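# Scoop dry food from a pouch into two bowls

## Task

Using a scoop held by the robot, put dry food into both bowls until each has 10 or more pieces, and spill as little as possible. A piece counts only if, after it last rested in or on the pouch, on the table or on the scoop's handle, it sat in the held scoop while the scoop was raised clear. Any piece caught between a gripper's fingers must fall back into the pouch, not into the scoop, and be scooped up again from there. If either bowl ends up with more than a stray piece that broke these rules, the task fails. Both bowls must finish upright on the table. Food that leaves the table counts only as spill and does not end the scene. To finish, the pouch must be left standing and the scoop, emptied, laid on the table away from the pouch and both bowls.

## Robot and tools

Robot: two arms, left_arm and right_arm, each with a two-finger parallel gripper and a wrist camera. Fixed cameras are cam_head_left, cam_head_right, cam_high and cam_low; the wrist ones are cam_left_wrist and cam_right_wrist. All images are 672x504.

Frames. The scene frame has its origin at table-top height, halfway between the nominal arm bases, with +z up, +x reaching out over the table and left_arm on the +y side (image left/right does not follow these names). Calibrated bases: left_arm at (+0.053, +0.295, 0) m, right_arm at (+0.005, -0.272, 0) m, both turned only slightly about z. Every hand position, orientation, velocity, target and wrist-camera pose an arm reports is in that arm's own base frame; fixed cameras and the table use the scene frame. Reported hand poses may be a few centimetres off. end_effector_position is the spot between the finger pads, about 1 cm short of the tips; fingers point along the gripper's +z and spread along its y.

execute_actions(actions, cameras). actions is a list of actions; each action is a table of at most 15 rows, one row per 1/30 s step, and if fewer rows are given the last one is held until 15 steps pass (0.5 s per action). Every row is one flat list of 14 numbers covering both arms, each in [-1, 1]: left_arm dx, dy, dz, rx, ry, rz, opening, then right_arm dx, dy, dz, rx, ry, rz, opening. The six pose numbers are an offset, not a pose: they are measured from that arm's Hand target as it was when the action began (every row of the action uses that same start), along the arm's own base axes, with rx, ry, rz forming a single rotation vector about the Hand target's position. Scale: 1.0 equals 0.6 m or 180 degrees. Because each action restarts from the current Hand target, repeating an offset keeps moving further. Sending six zeros re-asks for the current Hand target. opening is absolute: +1 fully open (0.094 m), -1 closed; a 0 is itself a command, so resend the present value to leave a gripper alone. An empty actions list just returns state and images.

move(target, speed, blend, opening_speed, blocking, cameras). target is one 14-number row laid out as above, or a list of up to 15 such rows; every row is an offset from the Hand targets at the start of the move, not from the prior row. Paths are straight and finish together, lasting at least 0.5 s and capped at 10 s. speed is in m/s, 0.002 to 0.5 (default 0.25), one value or one per target; rotation is limited to twice that in rad/s. blend (m) rounds corners of a list. opening_speed (at least 0.2 per second on the -1 to +1 scale) ramps the fingers; use a low value when closing on anything fragile. blocking=false returns after about 0.5 s while the move keeps running. Paths do not avoid obstacles or the other arm. Faster moves lag, wander and hit harder; a target far beyond a contact presses harder. Avoid paths near an arm's own base, which can flip its shoulder posture. The result adds a move: line such as done, off_target, moving, held or fault, plus limits; limits=paced means a pose was clipped and limits=held means steps were withheld.

wait(seconds, 0 to 10) lets time pass with the last commands held. stop brakes a running move. zoom_image(camera, region=[x0, y0, x1, y1] pixels, at most 504 by 504) enlarges part of a camera's latest image. read_manual only returns licence texts. finished_scene ends the scene for good.

Controller behaviour. Each step, the commanded pose is clipped to within 100 mm and 20 degrees of the measured one, so one action may fall short. Hand target in the result is the last commanded (clipped) pose, and the next offsets start there. Friction and weight can leave a gripper a centimetre or more off target in free air; if it rests short, command the missing distance. To release a push against something, send the target back past the gripper. The clearance check can hold moves that bring an arm near the other arm, but not gripper-to-gripper contact.

Readings. grip_measured uses the opening scale and reads slightly wide when empty; squeezing a hard part reads up to 0.064 narrower than the part. To release, command well above grip_measured. grip_effort_nm is motor effort (negative closing), not pad force. Joint torques include the arm's own weight; joints 1 to 3 wrap at ±28 N m. Joint velocities reading within noise means the arm is still.

Cautions. Do not drop things, release moving parts, slam, or push hard; never let the arms strike or press each other. Anything left off the table ends the scene. Long stretched holds or pushing toward unreachable poses heat motors: MOTOR HOT appears at 75 °C, and at 90 °C the arm folds and idles; at 100 °C it collapses. Loose objects may occasionally be nudged by the scene. Faster, smoother, lower-effort work is better.

Each tool is called after "Request:" in YAML: its name, and indented under it one key for each argument.

## Session

Request:
execute_actions:
  actions: []

Scene clock: 0.00 s.
left_arm: end_effector_position=(+0.3828, -0.0066, +0.4090) grip_measured=+1.000 grip_effort_nm=n/a end_effector_quat_wxyz=(+0.709, +0.007, +0.705, -0.010) | right_arm: end_effector_position=(+0.2798, -0.2631, +0.3937) grip_measured=-0.550 grip_effort_nm=n/a end_effector_quat_wxyz=(+0.617, +0.597, +0.340, +0.383)
Joint positions: left_arm=[-0.016 1.052 1.051 0.007 0.008 -0.004 0.094] | right_arm=[-0.97 1.081 0.951 0.194 -0.472 1.637 0.021]
Joint velocities: within noise
Joint torques (N m): no reading
Heat: left arm: 41 °C; right arm: 47 °C.
Hand target: left_arm +0.3775, -0.0065, +0.4247; +0.722, +0.007, +0.691, -0.010 | right_arm +0.2777, -0.2601, +0.4032; +0.626, +0.588, +0.341, +0.383
Tool commands: left_gripper/opening=+1.0 right_gripper/opening=-0.979154

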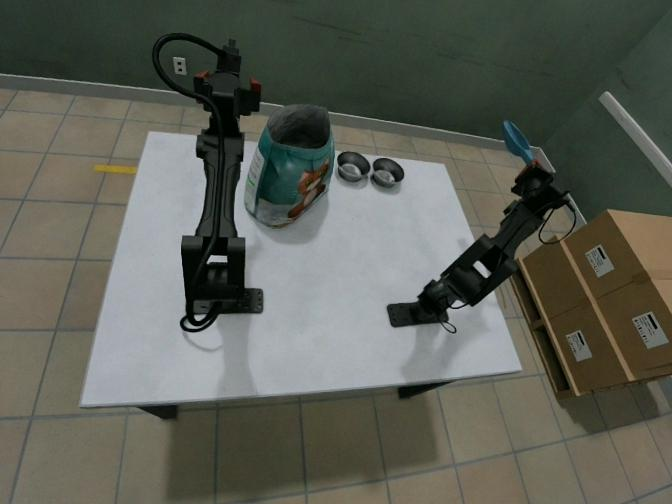

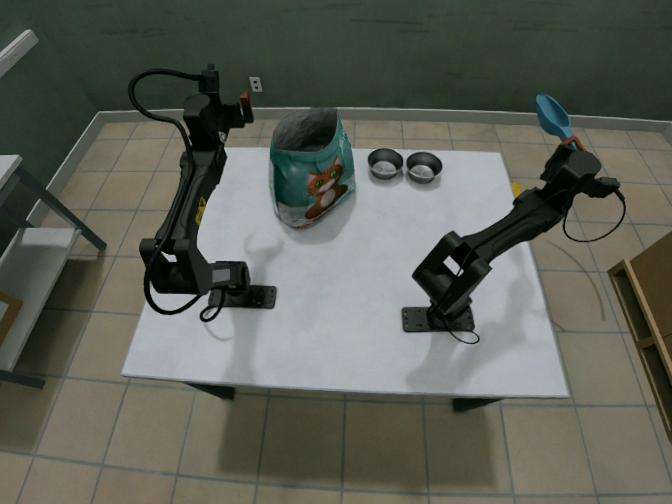

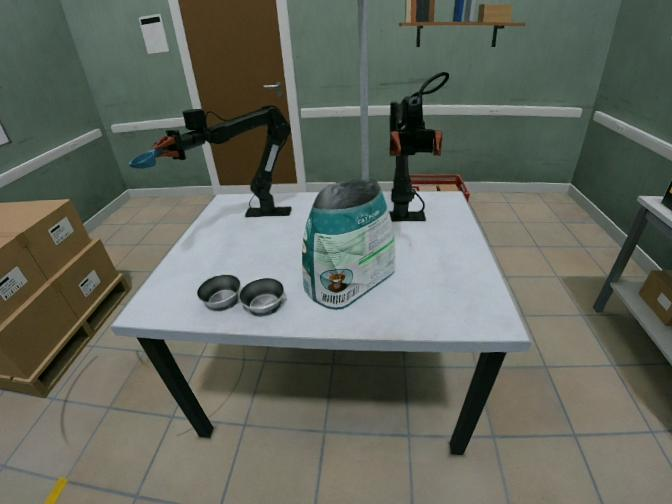

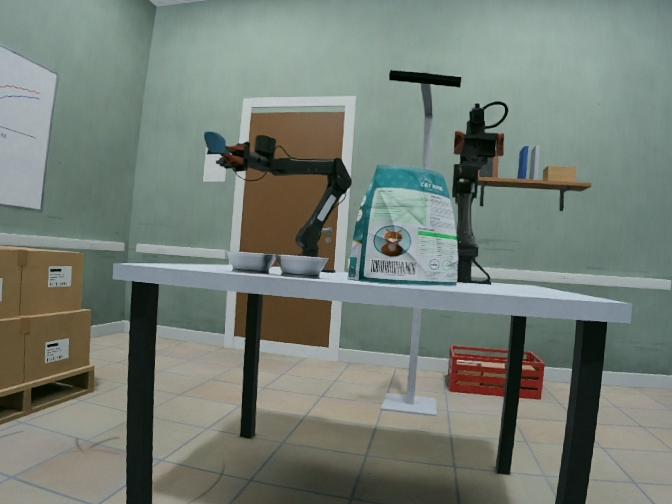

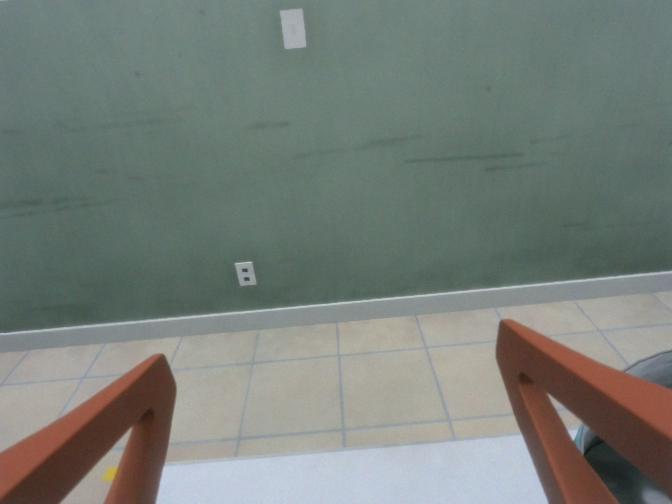

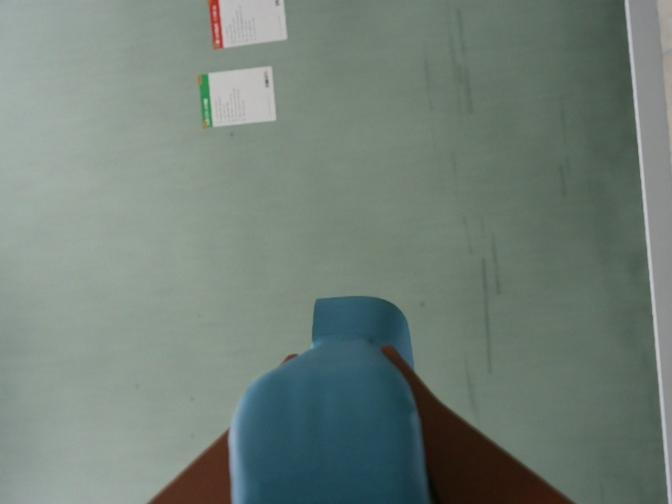

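Request:
zoom_image:
  camera: "cam_head_right"
  region: [400, 60, 650, 250]

Request:
zoom_image:
  camera: "cam_head_right"
  region: [240, 90, 460, 240]

Request:
zoom_image:
  camera: "cam_head_left"
  region: [220, 80, 440, 240]

Request:
zoom_image:
  camera: "cam_right_wrist"
  region: [150, 250, 520, 504]

Request:
zoom_image:
  camera: "cam_high"
  region: [100, 80, 440, 330]

Scaled by 2.016.

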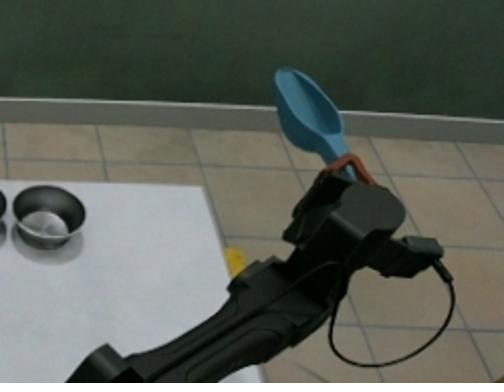

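Scaled by 2.291.

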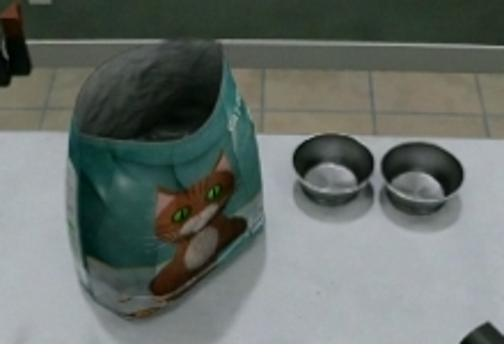

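Scaled by 2.291.

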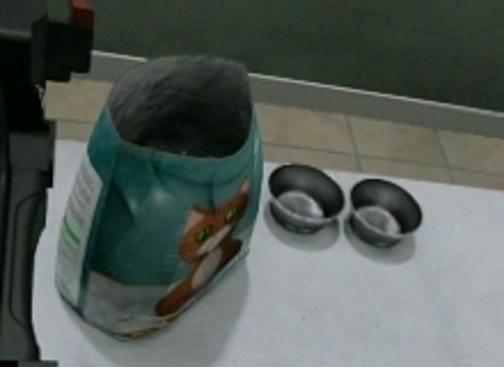

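Scaled by 1.362.

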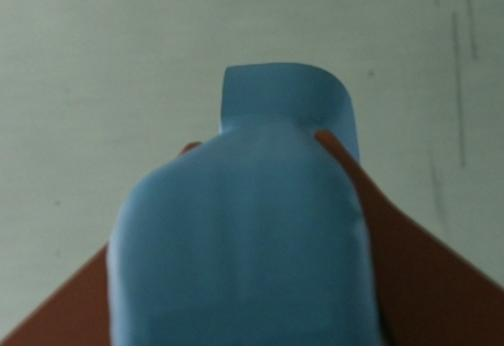

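Scaled by 1.482.

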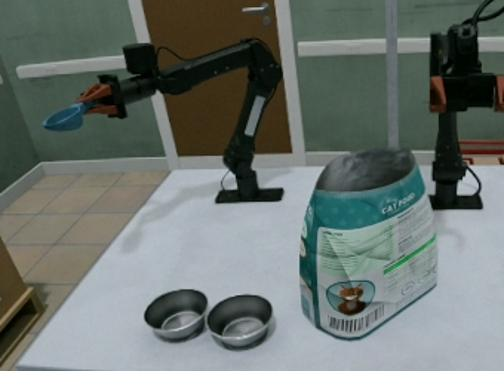

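Request:
zoom_image:
  camera: "cam_high"
  region: [115, 100, 235, 190]

Request:
zoom_image:
  camera: "cam_low"
  region: [190, 110, 310, 200]

Request:
zoom_image:
  camera: "cam_head_right"
  region: [520, 80, 640, 170]

Request:
zoom_image:
  camera: "cam_head_left"
  region: [480, 110, 600, 200]

Scaled by 4.200.

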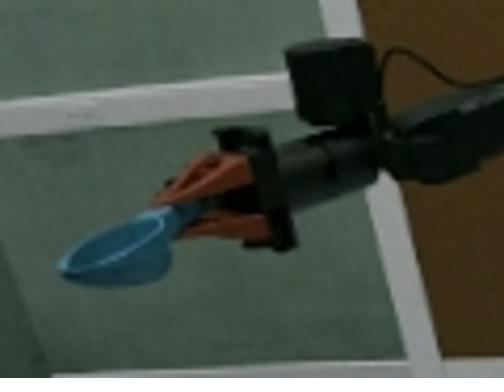

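Scaled by 4.200.

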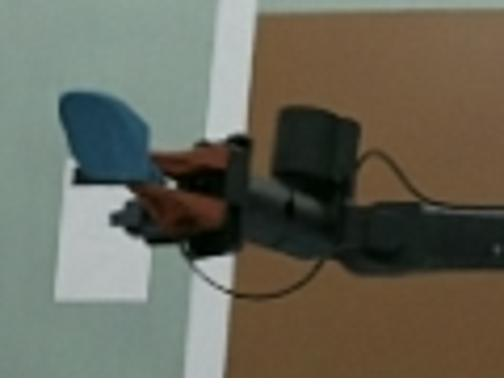

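Scaled by 4.200.

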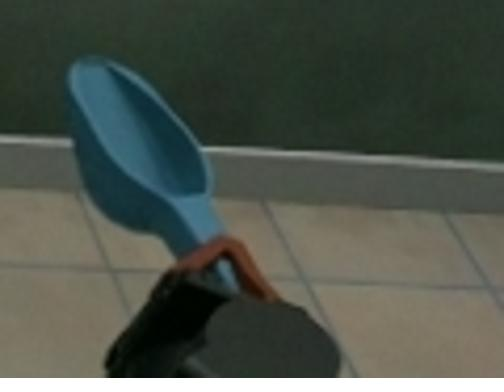

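Scaled by 4.200.

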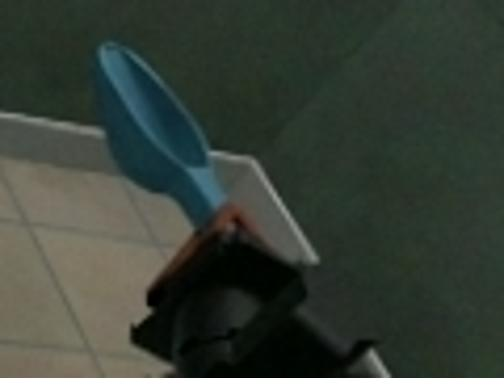

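Request:
move:
  target: [-0.029, -0.19, 0.126, 0, 0.339, 0, 1.0, 0,0,0,0,0,0,-0.979154]
  speed: 0.2

Scene clock: 62.33 s.
left_arm: end_effector_position=(+0.3631, -0.1225, +0.4921) grip_measured=+1.000 grip_effort_nm=-0.007 end_effector_quat_wxyz=(+0.505, +0.025, +0.860, -0.069) | right_arm: end_effector_position=(+0.2798, -0.2631, +0.3937) grip_measured=-0.550 grip_effort_nm=-1.038 end_effector_quat_wxyz=(+0.617, +0.597, +0.340, +0.383)
Joint positions: left_arm=[-0.438 1.836 2.844 -1.526 -0.239 -0.24 0.094] | right_arm=[-0.97 1.081 0.951 0.194 -0.472 1.637 0.021]
Joint velocities: within noise
Joint torques (N m): left_arm=[-0.44 -5.14 4.44 1.29 -0.12 -0.05] | right_arm=[-0.02 -3.19 8.32 2.22 0.04 -0.09]
Heat: left arm: 42 °C; right arm: 45 °C.
Hand target: left_arm +0.3601, -0.1205, +0.5003; +0.357, +0.009, +0.933, -0.032 | right_arm +0.2777, -0.2601, +0.4032; +0.626, +0.588, +0.341, +0.383
Off the commanded pose: left_arm 0.009 m, 30 deg; orientation clipped | right_arm 0.010 m, 1 deg.
elbow stopped short (left arm): the move would have taken joint 3 (elbow) straighter than the controller allows.
move: off_target (left_arm); limits=paced

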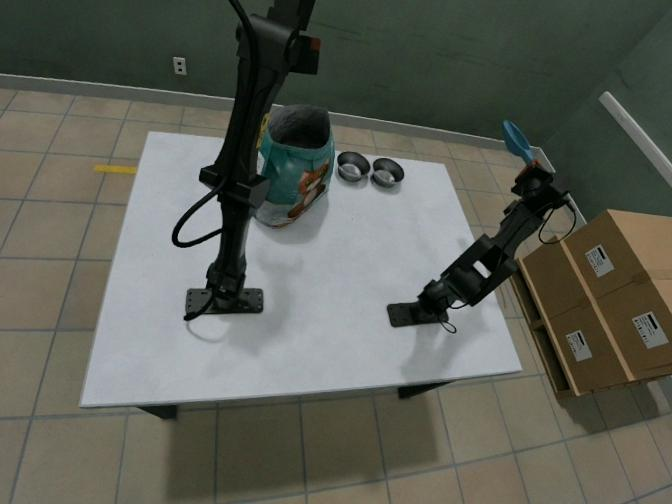

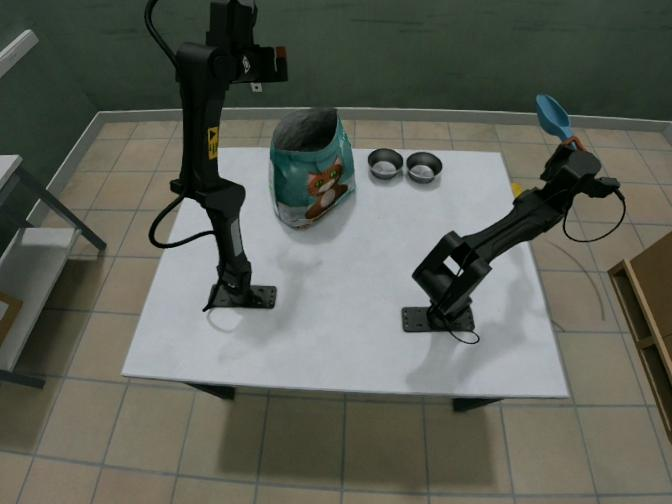

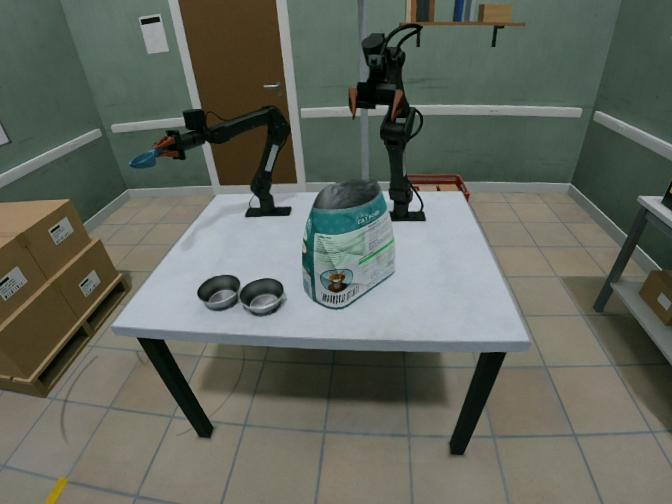

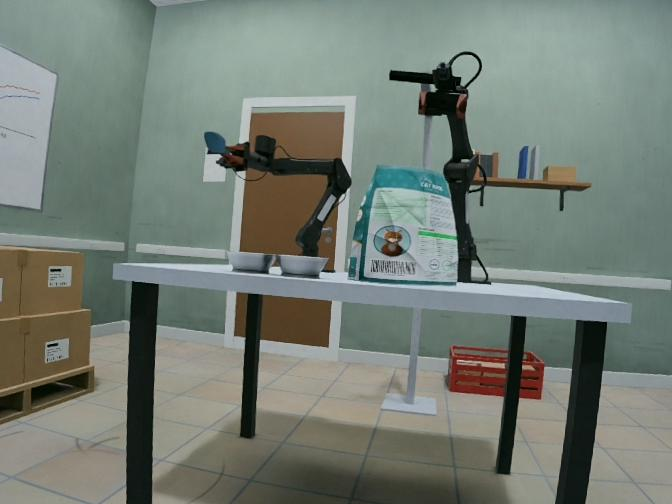

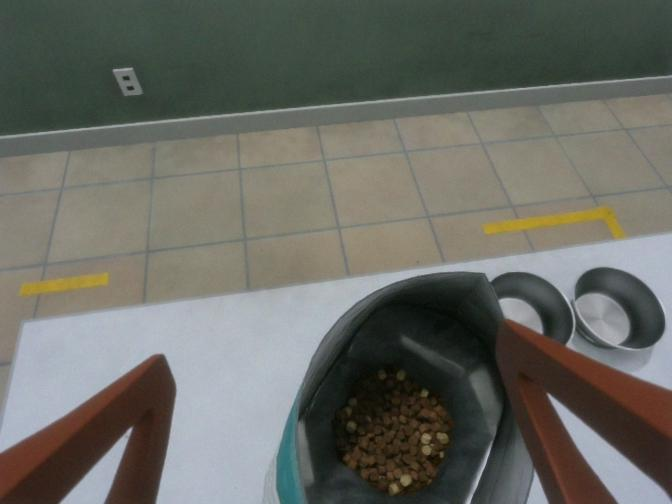

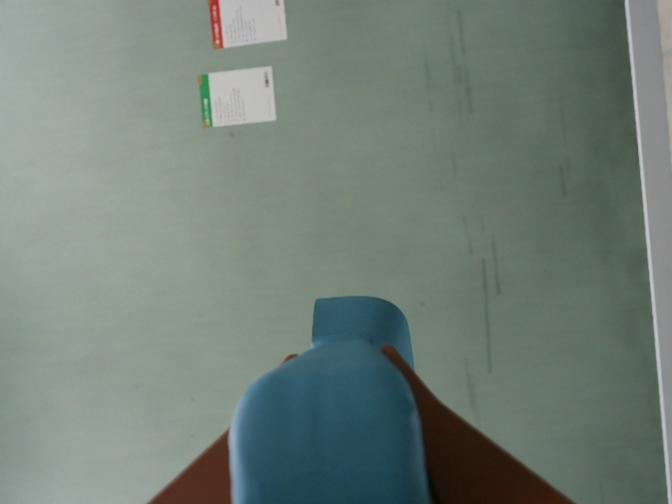

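Request:
move:
  target: [-0.117, 0.0, -0.033, 0, 0.0, 0, 1.0, 0,0,0,0,0,0,-0.979154]
  speed: 0.2
  cameras: ["cam_left_wrist"]

Scene clock: 84.53 s.
left_arm: end_effector_position=(+0.2999, -0.1292, +0.4799) grip_measured=+1.000 grip_effort_nm=-0.007 end_effector_quat_wxyz=(+0.473, +0.026, +0.877, -0.083) | right_arm: end_effector_position=(+0.2798, -0.2631, +0.3937) grip_measured=-0.550 grip_effort_nm=-1.018 end_effector_quat_wxyz=(+0.617, +0.597, +0.340, +0.383)
Joint positions: left_arm=[-0.579 1.6 2.539 -1.541 -0.314 -0.353 0.094] | right_arm=[-0.97 1.081 0.951 0.194 -0.472 1.637 0.021]
Joint velocities: within noise
Joint torques (N m): left_arm=[-0.73 -4.74 3.02 0.92 -0.22 -0.05] | right_arm=[0.06 -3.29 8.25 2.21 0.02 -0.08]
Heat: left arm: 42 °C; right arm: 45 °C.
Hand target: left_arm +0.2899, -0.1205, +0.4805; +0.357, +0.009, +0.933, -0.032 | right_arm +0.2777, -0.2601, +0.4032; +0.626, +0.588, +0.341, +0.383
Off the commanded pose: left_arm 0.013 m, 16 deg | right_arm 0.010 m, 1 deg.
elbow stopped short (left arm): the move would have taken joint 3 (elbow) straighter than the controller allows.
joint sent to its limit (left arm) — joint 4 (wrist pitch), lower limit. The joint targets are off in position and orientation.
move: off_target (left_arm)
Images, in order (width x height): cam_left_wrist 672x504.

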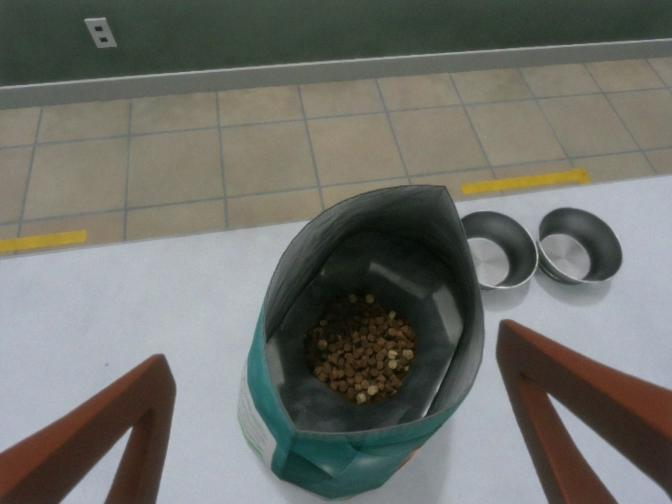

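Request:
move:
  target: [0, 0, 0, 0, 0, 0, 1.0, 0.137,0.4335,-0.072,-0.4897,0.1438,0.1034,-0.979154]
  speed: 0.2
  cameras: ["cam_head_left","cam_head_right","cam_high","cam_right_wrist"]

Scene clock: 127.50 s.
left_arm: end_effector_position=(+0.2999, -0.1291, +0.4799) grip_measured=+1.000 grip_effort_nm=-0.007 end_effector_quat_wxyz=(+0.473, +0.026, +0.877, -0.083) | right_arm: end_effector_position=(+0.3603, +0.0020, +0.3556) grip_measured=-0.550 grip_effort_nm=-1.033 end_effector_quat_wxyz=(+0.714, -0.003, +0.700, +0.008)
Joint positions: left_arm=[-0.579 1.6 2.539 -1.541 -0.314 -0.354 0.094] | right_arm=[-0.01 0.922 0.767 0.176 -0.025 0.008 0.021]
Joint velocities: within noise
Joint torques (N m): left_arm=[-0.59 -4.79 2.97 0.89 -0.26 -0.04] | right_arm=[0.55 -1.09 10.91 1.73 0.17 -0.15]
Heat: left arm: 40 °C; right arm: 44 °C.
Hand target: left_arm +0.2899, -0.1205, +0.4805; +0.357, +0.009, +0.933, -0.032 | right_arm +0.3599, +0.0001, +0.3601; +0.707, +0.000, +0.707, +0.000
Off the commanded pose: left_arm 0.013 m, 16 deg | right_arm 0.005 m, 2 deg.
joint sent to its limit (left arm) — joint 4 (wrist pitch), lower limit. The joint targets are off in position and orientation.
move: off_target (left_arm)
Images, in order (width x height): cam_head_left 672x504, cam_head_right 672x504, cam_high 672x504, cam_right_wrist 672x504.

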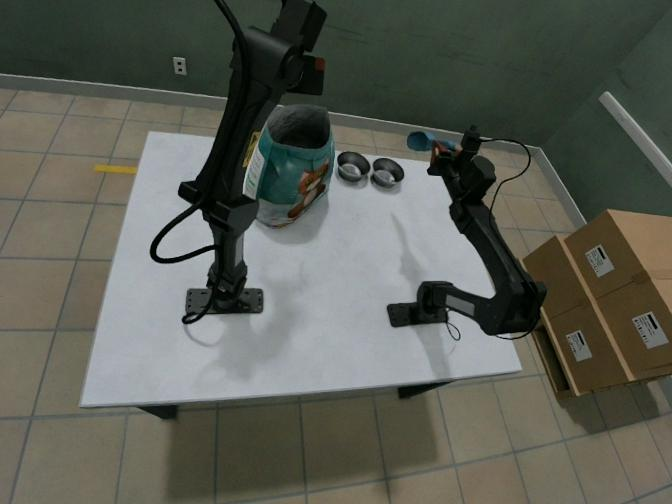

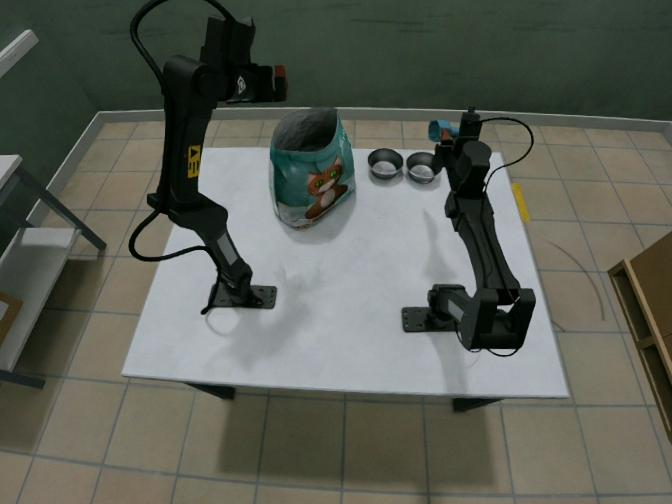

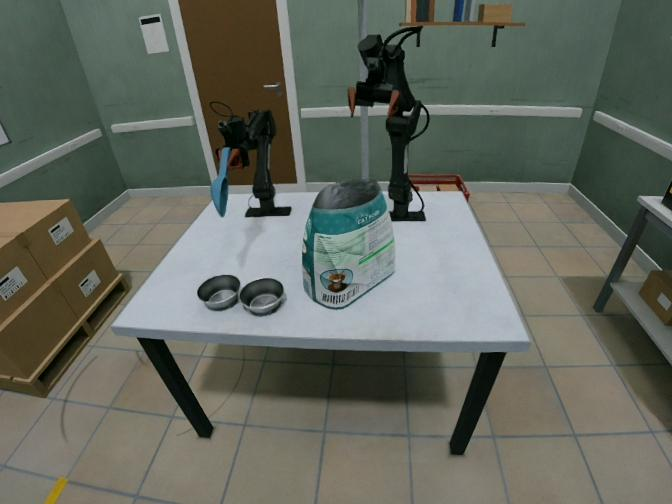

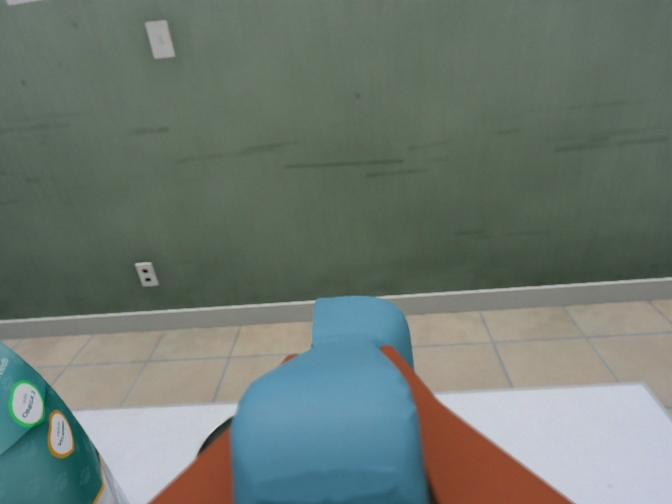

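Request:
zoom_image:
  camera: "cam_high"
  region: [190, 90, 290, 220]

Request:
zoom_image:
  camera: "cam_head_left"
  region: [390, 110, 510, 200]

Request:
zoom_image:
  camera: "cam_low"
  region: [190, 110, 310, 290]

Scaled by 3.877.

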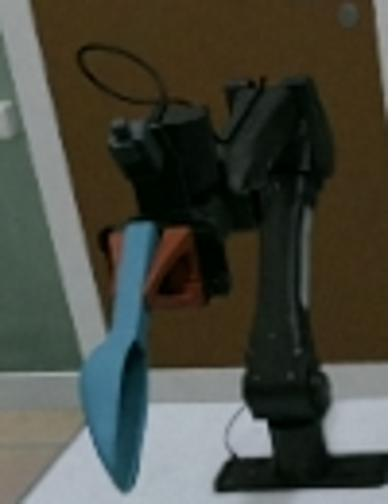

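Scaled by 4.200.

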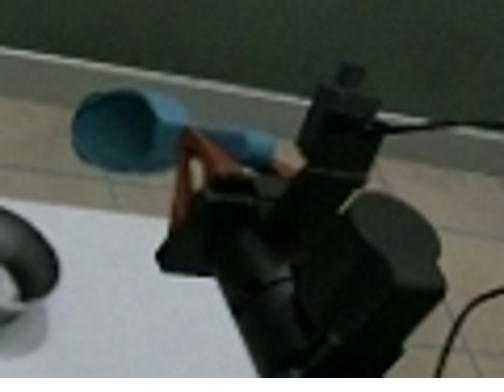

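This scene's latest camera images include none from cam_low. They are from: cam_head_left, cam_head_right, cam_high, cam_right_wrist. cam_low's image comes with the result of a call that names it in "cameras".

Request:
move:
  target: [0.017, -0.049, -0.0675, -0.1987, -0.2152, -0.4488, 1.0, 0,0,0,0,0,0,-0.979154]
  speed: 0.3
  cameras: ["cam_left_wrist","cam_high"]

Scene clock: 157.17 s.
left_arm: end_effector_position=(+0.3058, -0.1473, +0.4305) grip_measured=+1.000 grip_effort_nm=-0.012 end_effector_quat_wxyz=(+0.518, +0.465, +0.538, -0.476) | right_arm: end_effector_position=(+0.3603, +0.0018, +0.3555) grip_measured=-0.550 grip_effort_nm=-1.028 end_effector_quat_wxyz=(+0.714, -0.003, +0.700, +0.008)
Joint positions: left_arm=[0.1 1.487 1.63 -0.81 1.553 0.637 0.094] | right_arm=[-0.01 0.922 0.767 0.176 -0.025 0.008 0.021]
Joint velocities: within noise
Joint torques (N m): left_arm=[-0.72 -4.64 7.23 0.75 0.61 0.05] | right_arm=[0.5 -1.09 10.93 1.71 0.16 -0.14]
Heat: left arm: 40 °C; right arm: 47 °C.
Hand target: left_arm +0.3001, -0.1499, +0.4400; +0.500, +0.500, +0.500, -0.500 | right_arm +0.3599, +0.0000, +0.3601; +0.707, +0.000, +0.707, +0.000
Off the commanded pose: left_arm 0.011 m, 7 deg | right_arm 0.005 m, 1 deg.
joint sent to its limit (left arm) — joint 5 (wrist yaw), upper limit. The joint targets are off in position and orientation.
move: off_target (left_arm)
Images, in order (width x height): cam_high 672x504, cam_left_wrist 672x504.

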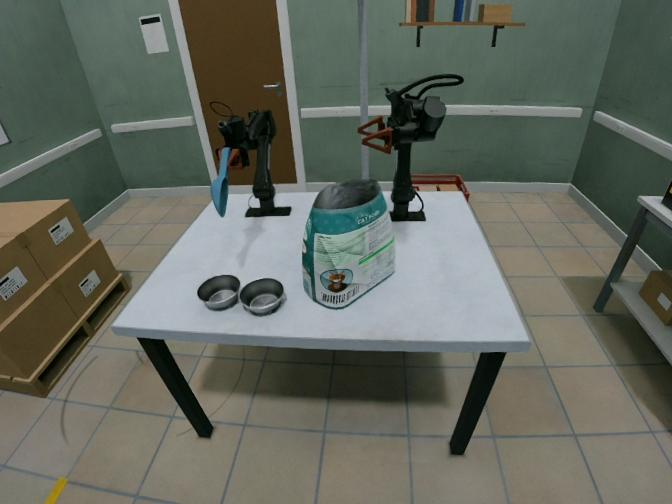

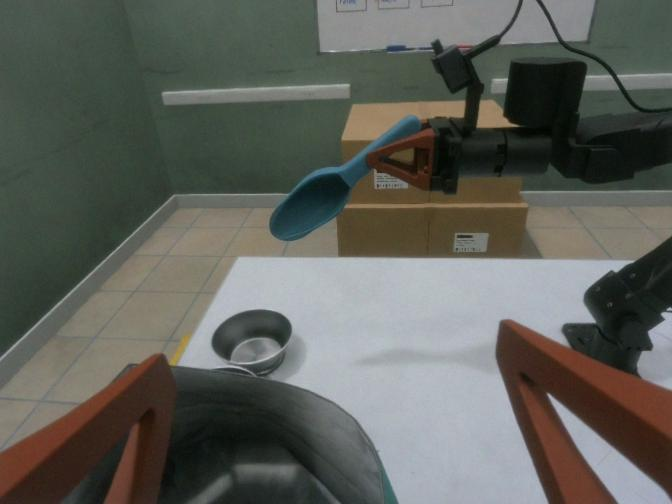

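Request:
zoom_image:
  camera: "cam_left_wrist"
  region: [250, 90, 470, 260]

Scaled by 2.291.

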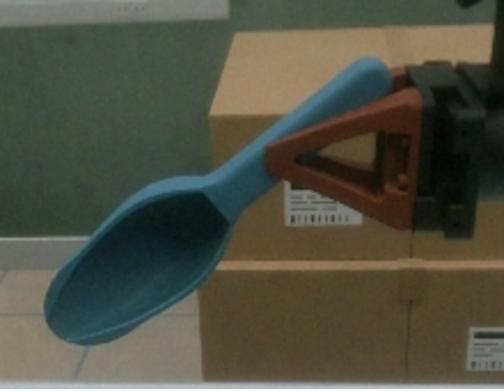

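Request:
move:
  target: [-0.05, -0.217, 0.033, 0.203, 0.290, 0.557, 1.0, 0,0,0,0,0,0,-0.979154]
  speed: 0.3
  cameras: ["cam_left_wrist","cam_high"]

Scene clock: 233.50 s.
left_arm: end_effector_position=(+0.2722, -0.2867, +0.4582) grip_measured=+1.000 grip_effort_nm=-0.022 end_effector_quat_wxyz=(+0.484, -0.081, +0.856, -0.164) | right_arm: end_effector_position=(+0.3603, +0.0018, +0.3554) grip_measured=-0.550 grip_effort_nm=-1.033 end_effector_quat_wxyz=(+0.714, -0.003, +0.700, +0.008)
Joint positions: left_arm=[-1.128 1.885 2.705 -1.537 -0.756 -0.961 0.094] | right_arm=[-0.01 0.922 0.767 0.175 -0.024 0.008 0.021]
Joint velocities: within noise
Joint torques (N m): left_arm=[-0.88 -5.78 5.16 0.69 -0.46 -0.04] | right_arm=[0.4 -1.16 10.78 1.71 0.22 -0.15]
Heat: left arm: 41 °C; right arm: 49 °C.
Hand target: left_arm +0.2701, -0.2801, +0.4598; +0.385, -0.130, +0.913, -0.046 | right_arm +0.3599, +0.0000, +0.3601; +0.707, +0.000, +0.707, +0.000
Off the commanded pose: left_arm 0.007 m, 36 deg; orientation clipped | right_arm 0.005 m, 1 deg.
joint sent to its limit (left arm) — joint 4 (wrist pitch), lower limit. The joint targets are off in position and orientation.
move: off_target (left_arm); limits=paced
Images, in order (width x height): cam_high 672x504, cam_left_wrist 672x504.

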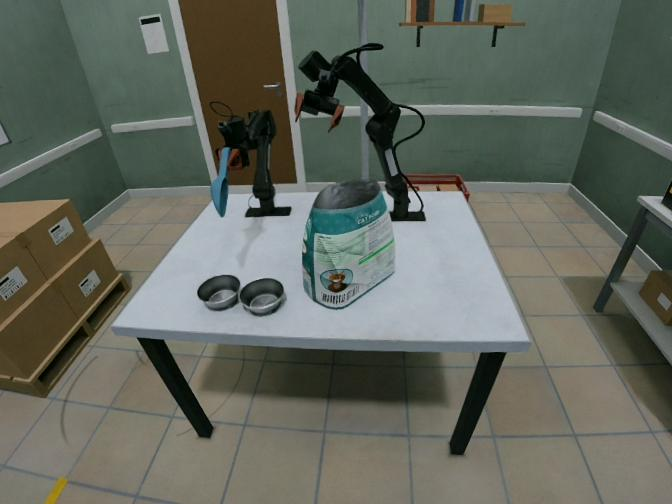

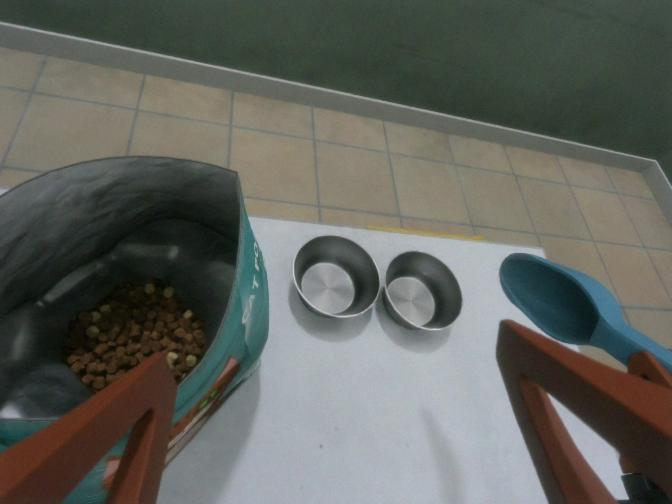

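Request:
zoom_image:
  camera: "cam_left_wrist"
  region: [0, 120, 300, 504]

Request:
zoom_image:
  camera: "cam_high"
  region: [280, 160, 420, 320]

Scaled by 1.312.

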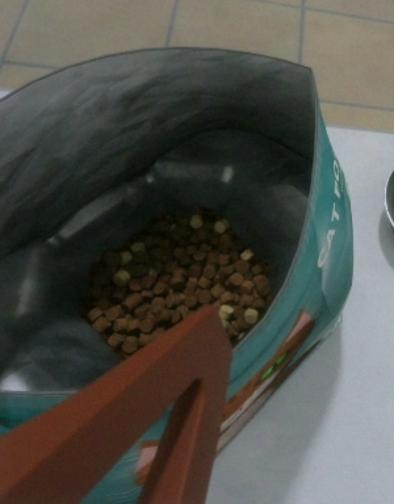

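Scaled by 3.150.

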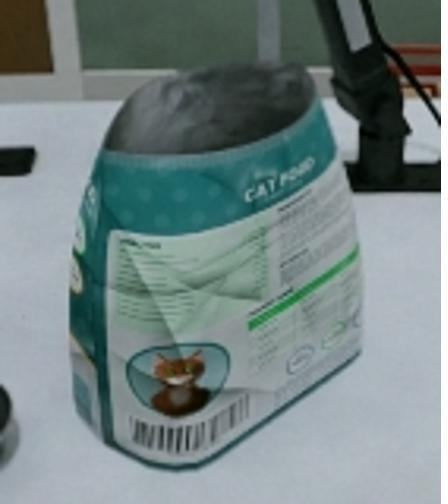

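Request:
move:
  target: [0.218, 0.265, -0.05, 0.0581, -0.0182, -0.299, 1.0, 0,0,0,0,0,0,-0.979154]
  speed: 0.3
  cameras: ["cam_left_wrist","cam_high","cam_head_right"]

Scene clock: 300.10 s.
left_arm: end_effector_position=(+0.4107, -0.1180, +0.4260) grip_measured=+1.000 grip_effort_nm=-0.032 end_effector_quat_wxyz=(+0.423, +0.306, +0.843, -0.129) | right_arm: end_effector_position=(+0.3603, +0.0018, +0.3554) grip_measured=-0.550 grip_effort_nm=-1.033 end_effector_quat_wxyz=(+0.714, -0.003, +0.700, +0.008)
Joint positions: left_arm=[-0.114 1.967 2.778 -1.539 0.412 0.395 0.094] | right_arm=[-0.01 0.922 0.767 0.175 -0.024 0.008 0.021]
Joint velocities: within noise
Joint torques (N m): left_arm=[0.01 -6.93 5.34 0.83 0.33 0.08] | right_arm=[0.55 -1.1 10.78 1.75 0.18 -0.12]
Heat: left arm: 40 °C; right arm: 49 °C.
Hand target: left_arm +0.4009, -0.1211, +0.4298; +0.357, +0.332, +0.862, -0.138 | right_arm +0.3599, +0.0000, +0.3601; +0.707, +0.000, +0.707, +0.000
Off the commanded pose: left_arm 0.011 m, 8 deg | right_arm 0.005 m, 1 deg.
joint sent to its limit (left arm) — joint 4 (wrist pitch), lower limit. The joint targets are off in position and orientation.
move: off_target (left_arm)
Images, in order (width x height): cam_head_right 672x504, cam_high 672x504, cam_left_wrist 672x504.

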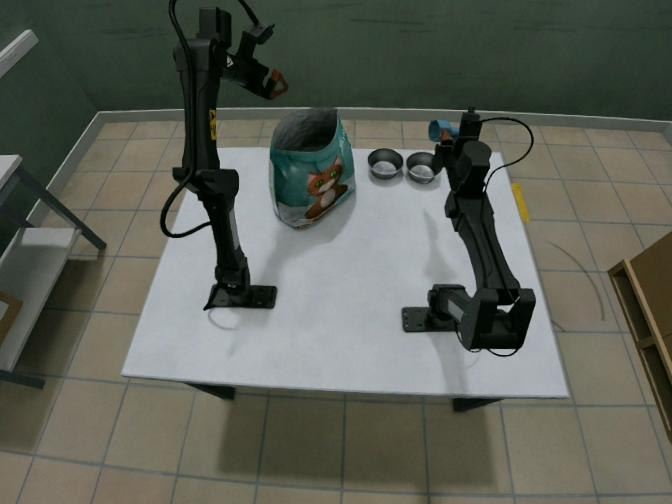

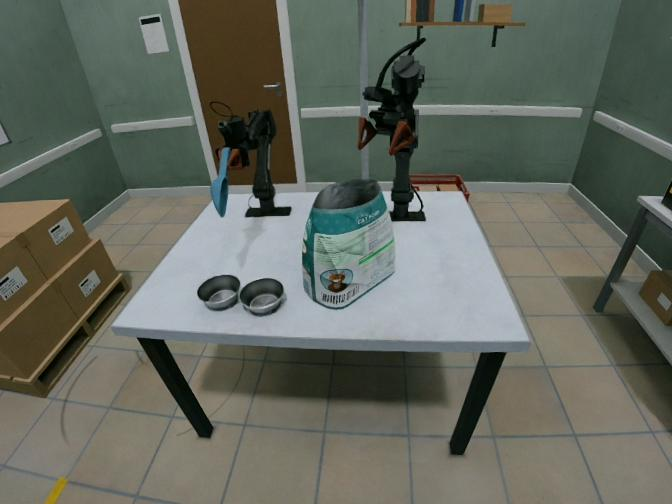

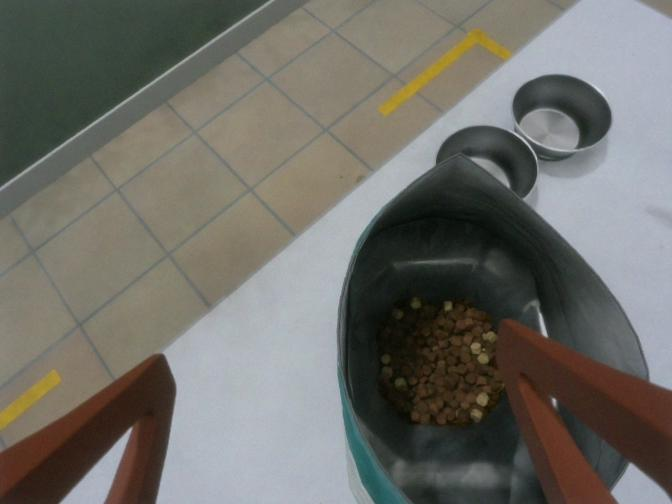

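Request:
move:
  target: [0.05, -0.033, -0.142, 0, 0, 0, 1.0, 0,0,0,0,0,0,-0.979154]
  speed: 0.12
  cameras: ["cam_left_wrist","cam_high"]

Request:
zoom_image:
  camera: "cam_high"
  region: [280, 60, 460, 320]

Scene clock: 320.67 s.
left_arm: end_effector_position=(+0.4319, -0.1411, +0.3190) grip_measured=+1.000 grip_effort_nm=-0.022 end_effector_quat_wxyz=(+0.315, +0.325, +0.879, -0.149) | right_arm: end_effector_position=(+0.3603, +0.0018, +0.3553) grip_measured=-0.550 grip_effort_nm=-1.028 end_effector_quat_wxyz=(+0.714, -0.003, +0.700, +0.008)
Joint positions: left_arm=[-0.167 1.91 2.277 -1.328 0.395 0.415 0.094] | right_arm=[-0.01 0.922 0.767 0.175 -0.024 0.008 0.021]
Joint velocities: within noise
Joint torques (N m): left_arm=[-0.49 -11.7 4.97 1.34 0.12 0.07] | right_arm=[0.66 -1.01 10.91 1.72 0.18 -0.14]
Heat: left arm: 39 °C; right arm: 49 °C.
Hand target: left_arm +0.4309, -0.1409, +0.3446; +0.357, +0.332, +0.862, -0.138 | right_arm +0.3599, +0.0000, +0.3600; +0.707, +0.000, +0.707, +0.000
Off the commanded pose: left_arm 0.026 m, 5 deg | right_arm 0.005 m, 1 deg.
move: off_target (left_arm)
Images, in order (width x height): cam_high 672x504, cam_left_wrist 672x504.

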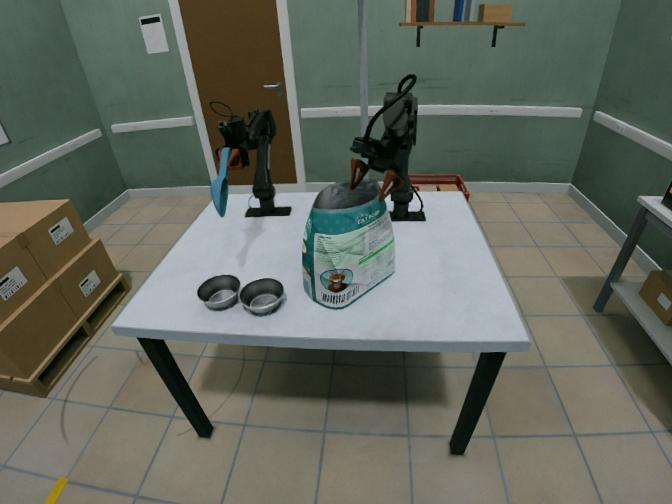

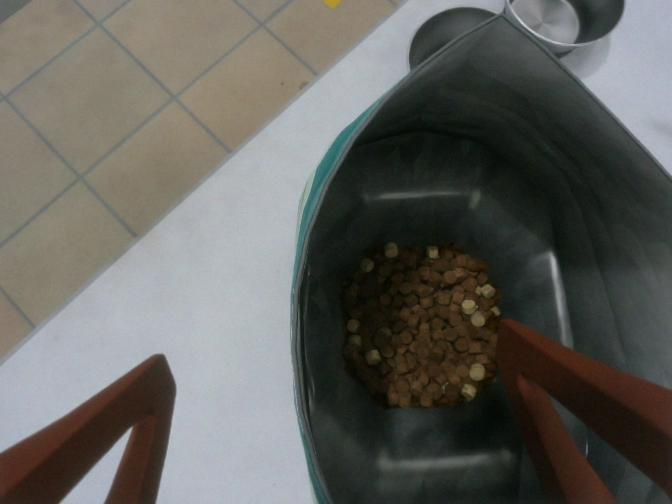

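Scaled by 1.938.

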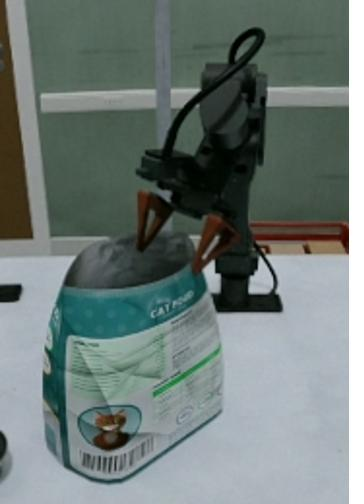

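Request:
move:
  target: [0.009, 0.012, 0, 0, 0, 0, 1.0, 0,0,0,0,0,0,-0.979154]
  speed: 0.1
  cameras: ["cam_left_wrist"]

Request:
move:
  target: [0, 0, 0, 0, 0, 0, -0.7, 0,0,0,0,0,0,-0.979154]
  opening_speed: 0.8
  cameras: ["cam_left_wrist","cam_high"]

Scene clock: 326.17 s.
left_arm: end_effector_position=(+0.4348, -0.1325, +0.3191) grip_measured=+1.000 grip_effort_nm=-0.032 end_effector_quat_wxyz=(+0.318, +0.324, +0.879, -0.143) | right_arm: end_effector_position=(+0.3603, +0.0018, +0.3553) grip_measured=-0.550 grip_effort_nm=-1.028 end_effector_quat_wxyz=(+0.714, -0.003, +0.700, +0.008)
Joint positions: left_arm=[-0.147 1.91 2.277 -1.327 0.395 0.434 0.094] | right_arm=[-0.01 0.922 0.767 0.175 -0.024 0.008 0.021]
Joint velocities: within noise
Joint torques (N m): left_arm=[0.35 -9.89 7.04 1.22 0.29 0.09] | right_arm=[0.58 -0.99 10.85 1.72 0.16 -0.11]
Heat: left arm: 39 °C; right arm: 49 °C.
Hand target: left_arm +0.4363, -0.1337, +0.3446; +0.357, +0.332, +0.862, -0.138 | right_arm +0.3599, +0.0000, +0.3600; +0.707, +0.000, +0.707, +0.000
Off the commanded pose: left_arm 0.026 m, 5 deg | right_arm 0.005 m, 1 deg.
move: off_target (left_arm)
Images, in order (width x height): cam_left_wrist 672x504.

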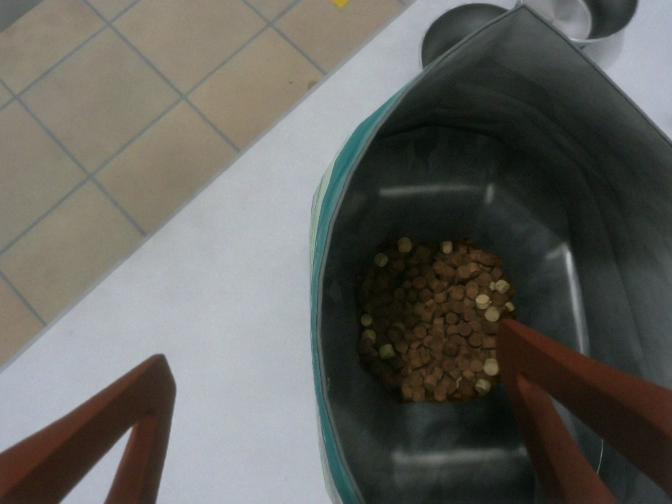

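Scene clock: 328.80 s.
left_arm: end_effector_position=(+0.4348, -0.1325, +0.3191) grip_measured=-0.698 grip_effort_nm=-0.125 end_effector_quat_wxyz=(+0.318, +0.324, +0.879, -0.143) | right_arm: end_effector_position=(+0.3603, +0.0018, +0.3553) grip_measured=-0.550 grip_effort_nm=-1.028 end_effector_quat_wxyz=(+0.714, -0.003, +0.700, +0.008)
Joint positions: left_arm=[-0.147 1.91 2.277 -1.327 0.395 0.434 0.014] | right_arm=[-0.01 0.922 0.767 0.175 -0.024 0.008 0.021]
Joint velocities: within noise
Joint torques (N m): left_arm=[0.32 -9.8 6.99 1.23 0.29 0.06] | right_arm=[0.68 -0.95 10.8 1.71 0.14 -0.11]
Heat: left arm: 40 °C; right arm: 49 °C.
Hand target: left_arm +0.4363, -0.1337, +0.3446; +0.357, +0.332, +0.862, -0.138 | right_arm +0.3599, +0.0000, +0.3601; +0.707, +0.000, +0.707, +0.000
Off the commanded pose: left_arm 0.026 m, 5 deg | right_arm 0.005 m, 1 deg.
move: off_target (left_arm)
Images, in order (width x height): cam_high 672x504, cam_left_wrist 672x504.

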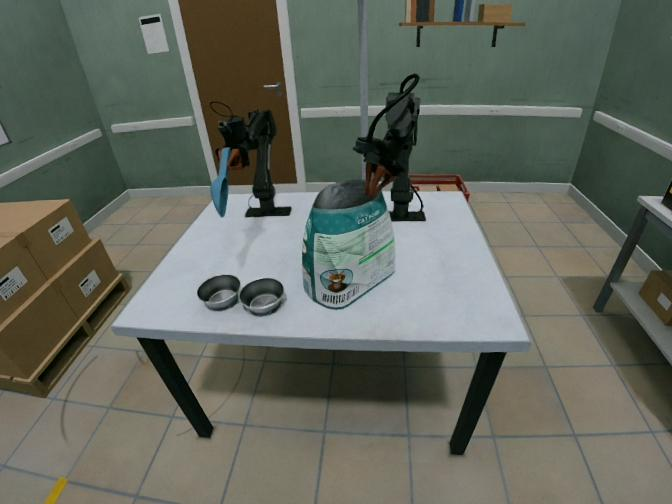

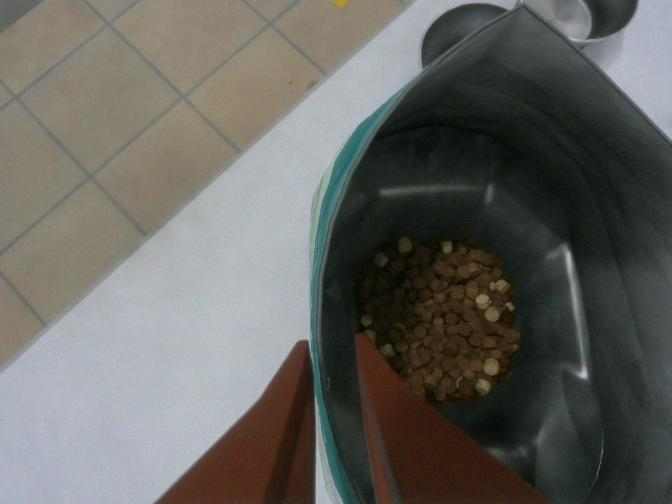

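Request:
move:
  target: [0, 0, 0, 0, 0, 0, -1.0, 0,0,0,0,0,0,-0.979154]
  opening_speed: 0.3
  cameras: ["cam_left_wrist"]

Scene clock: 333.23 s.
left_arm: end_effector_position=(+0.4348, -0.1325, +0.3191) grip_measured=-0.987 grip_effort_nm=-0.716 end_effector_quat_wxyz=(+0.318, +0.324, +0.879, -0.143) | right_arm: end_effector_position=(+0.3603, +0.0018, +0.3553) grip_measured=-0.550 grip_effort_nm=-1.028 end_effector_quat_wxyz=(+0.714, -0.003, +0.700, +0.008)
Joint positions: left_arm=[-0.147 1.91 2.277 -1.327 0.395 0.434 0.001] | right_arm=[-0.01 0.922 0.767 0.175 -0.024 0.008 0.021]
Joint velocities: within noise
Joint torques (N m): left_arm=[0.5 -9.89 7.1 1.19 0.25 0.07] | right_arm=[0.62 -1.09 10.99 1.73 0.15 -0.13]
Heat: left arm: 40 °C; right arm: 49 °C.
Hand target: left_arm +0.4363, -0.1337, +0.3446; +0.357, +0.332, +0.862, -0.138 | right_arm +0.3599, +0.0000, +0.3601; +0.707, +0.000, +0.707, +0.000
Off the commanded pose: left_arm 0.026 m, 5 deg | right_arm 0.005 m, 1 deg.
move: off_target (left_arm)
Images, in order (width x height): cam_left_wrist 672x504.

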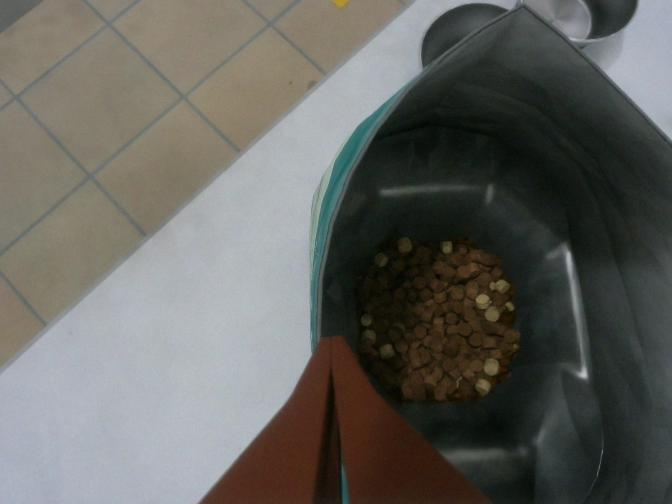

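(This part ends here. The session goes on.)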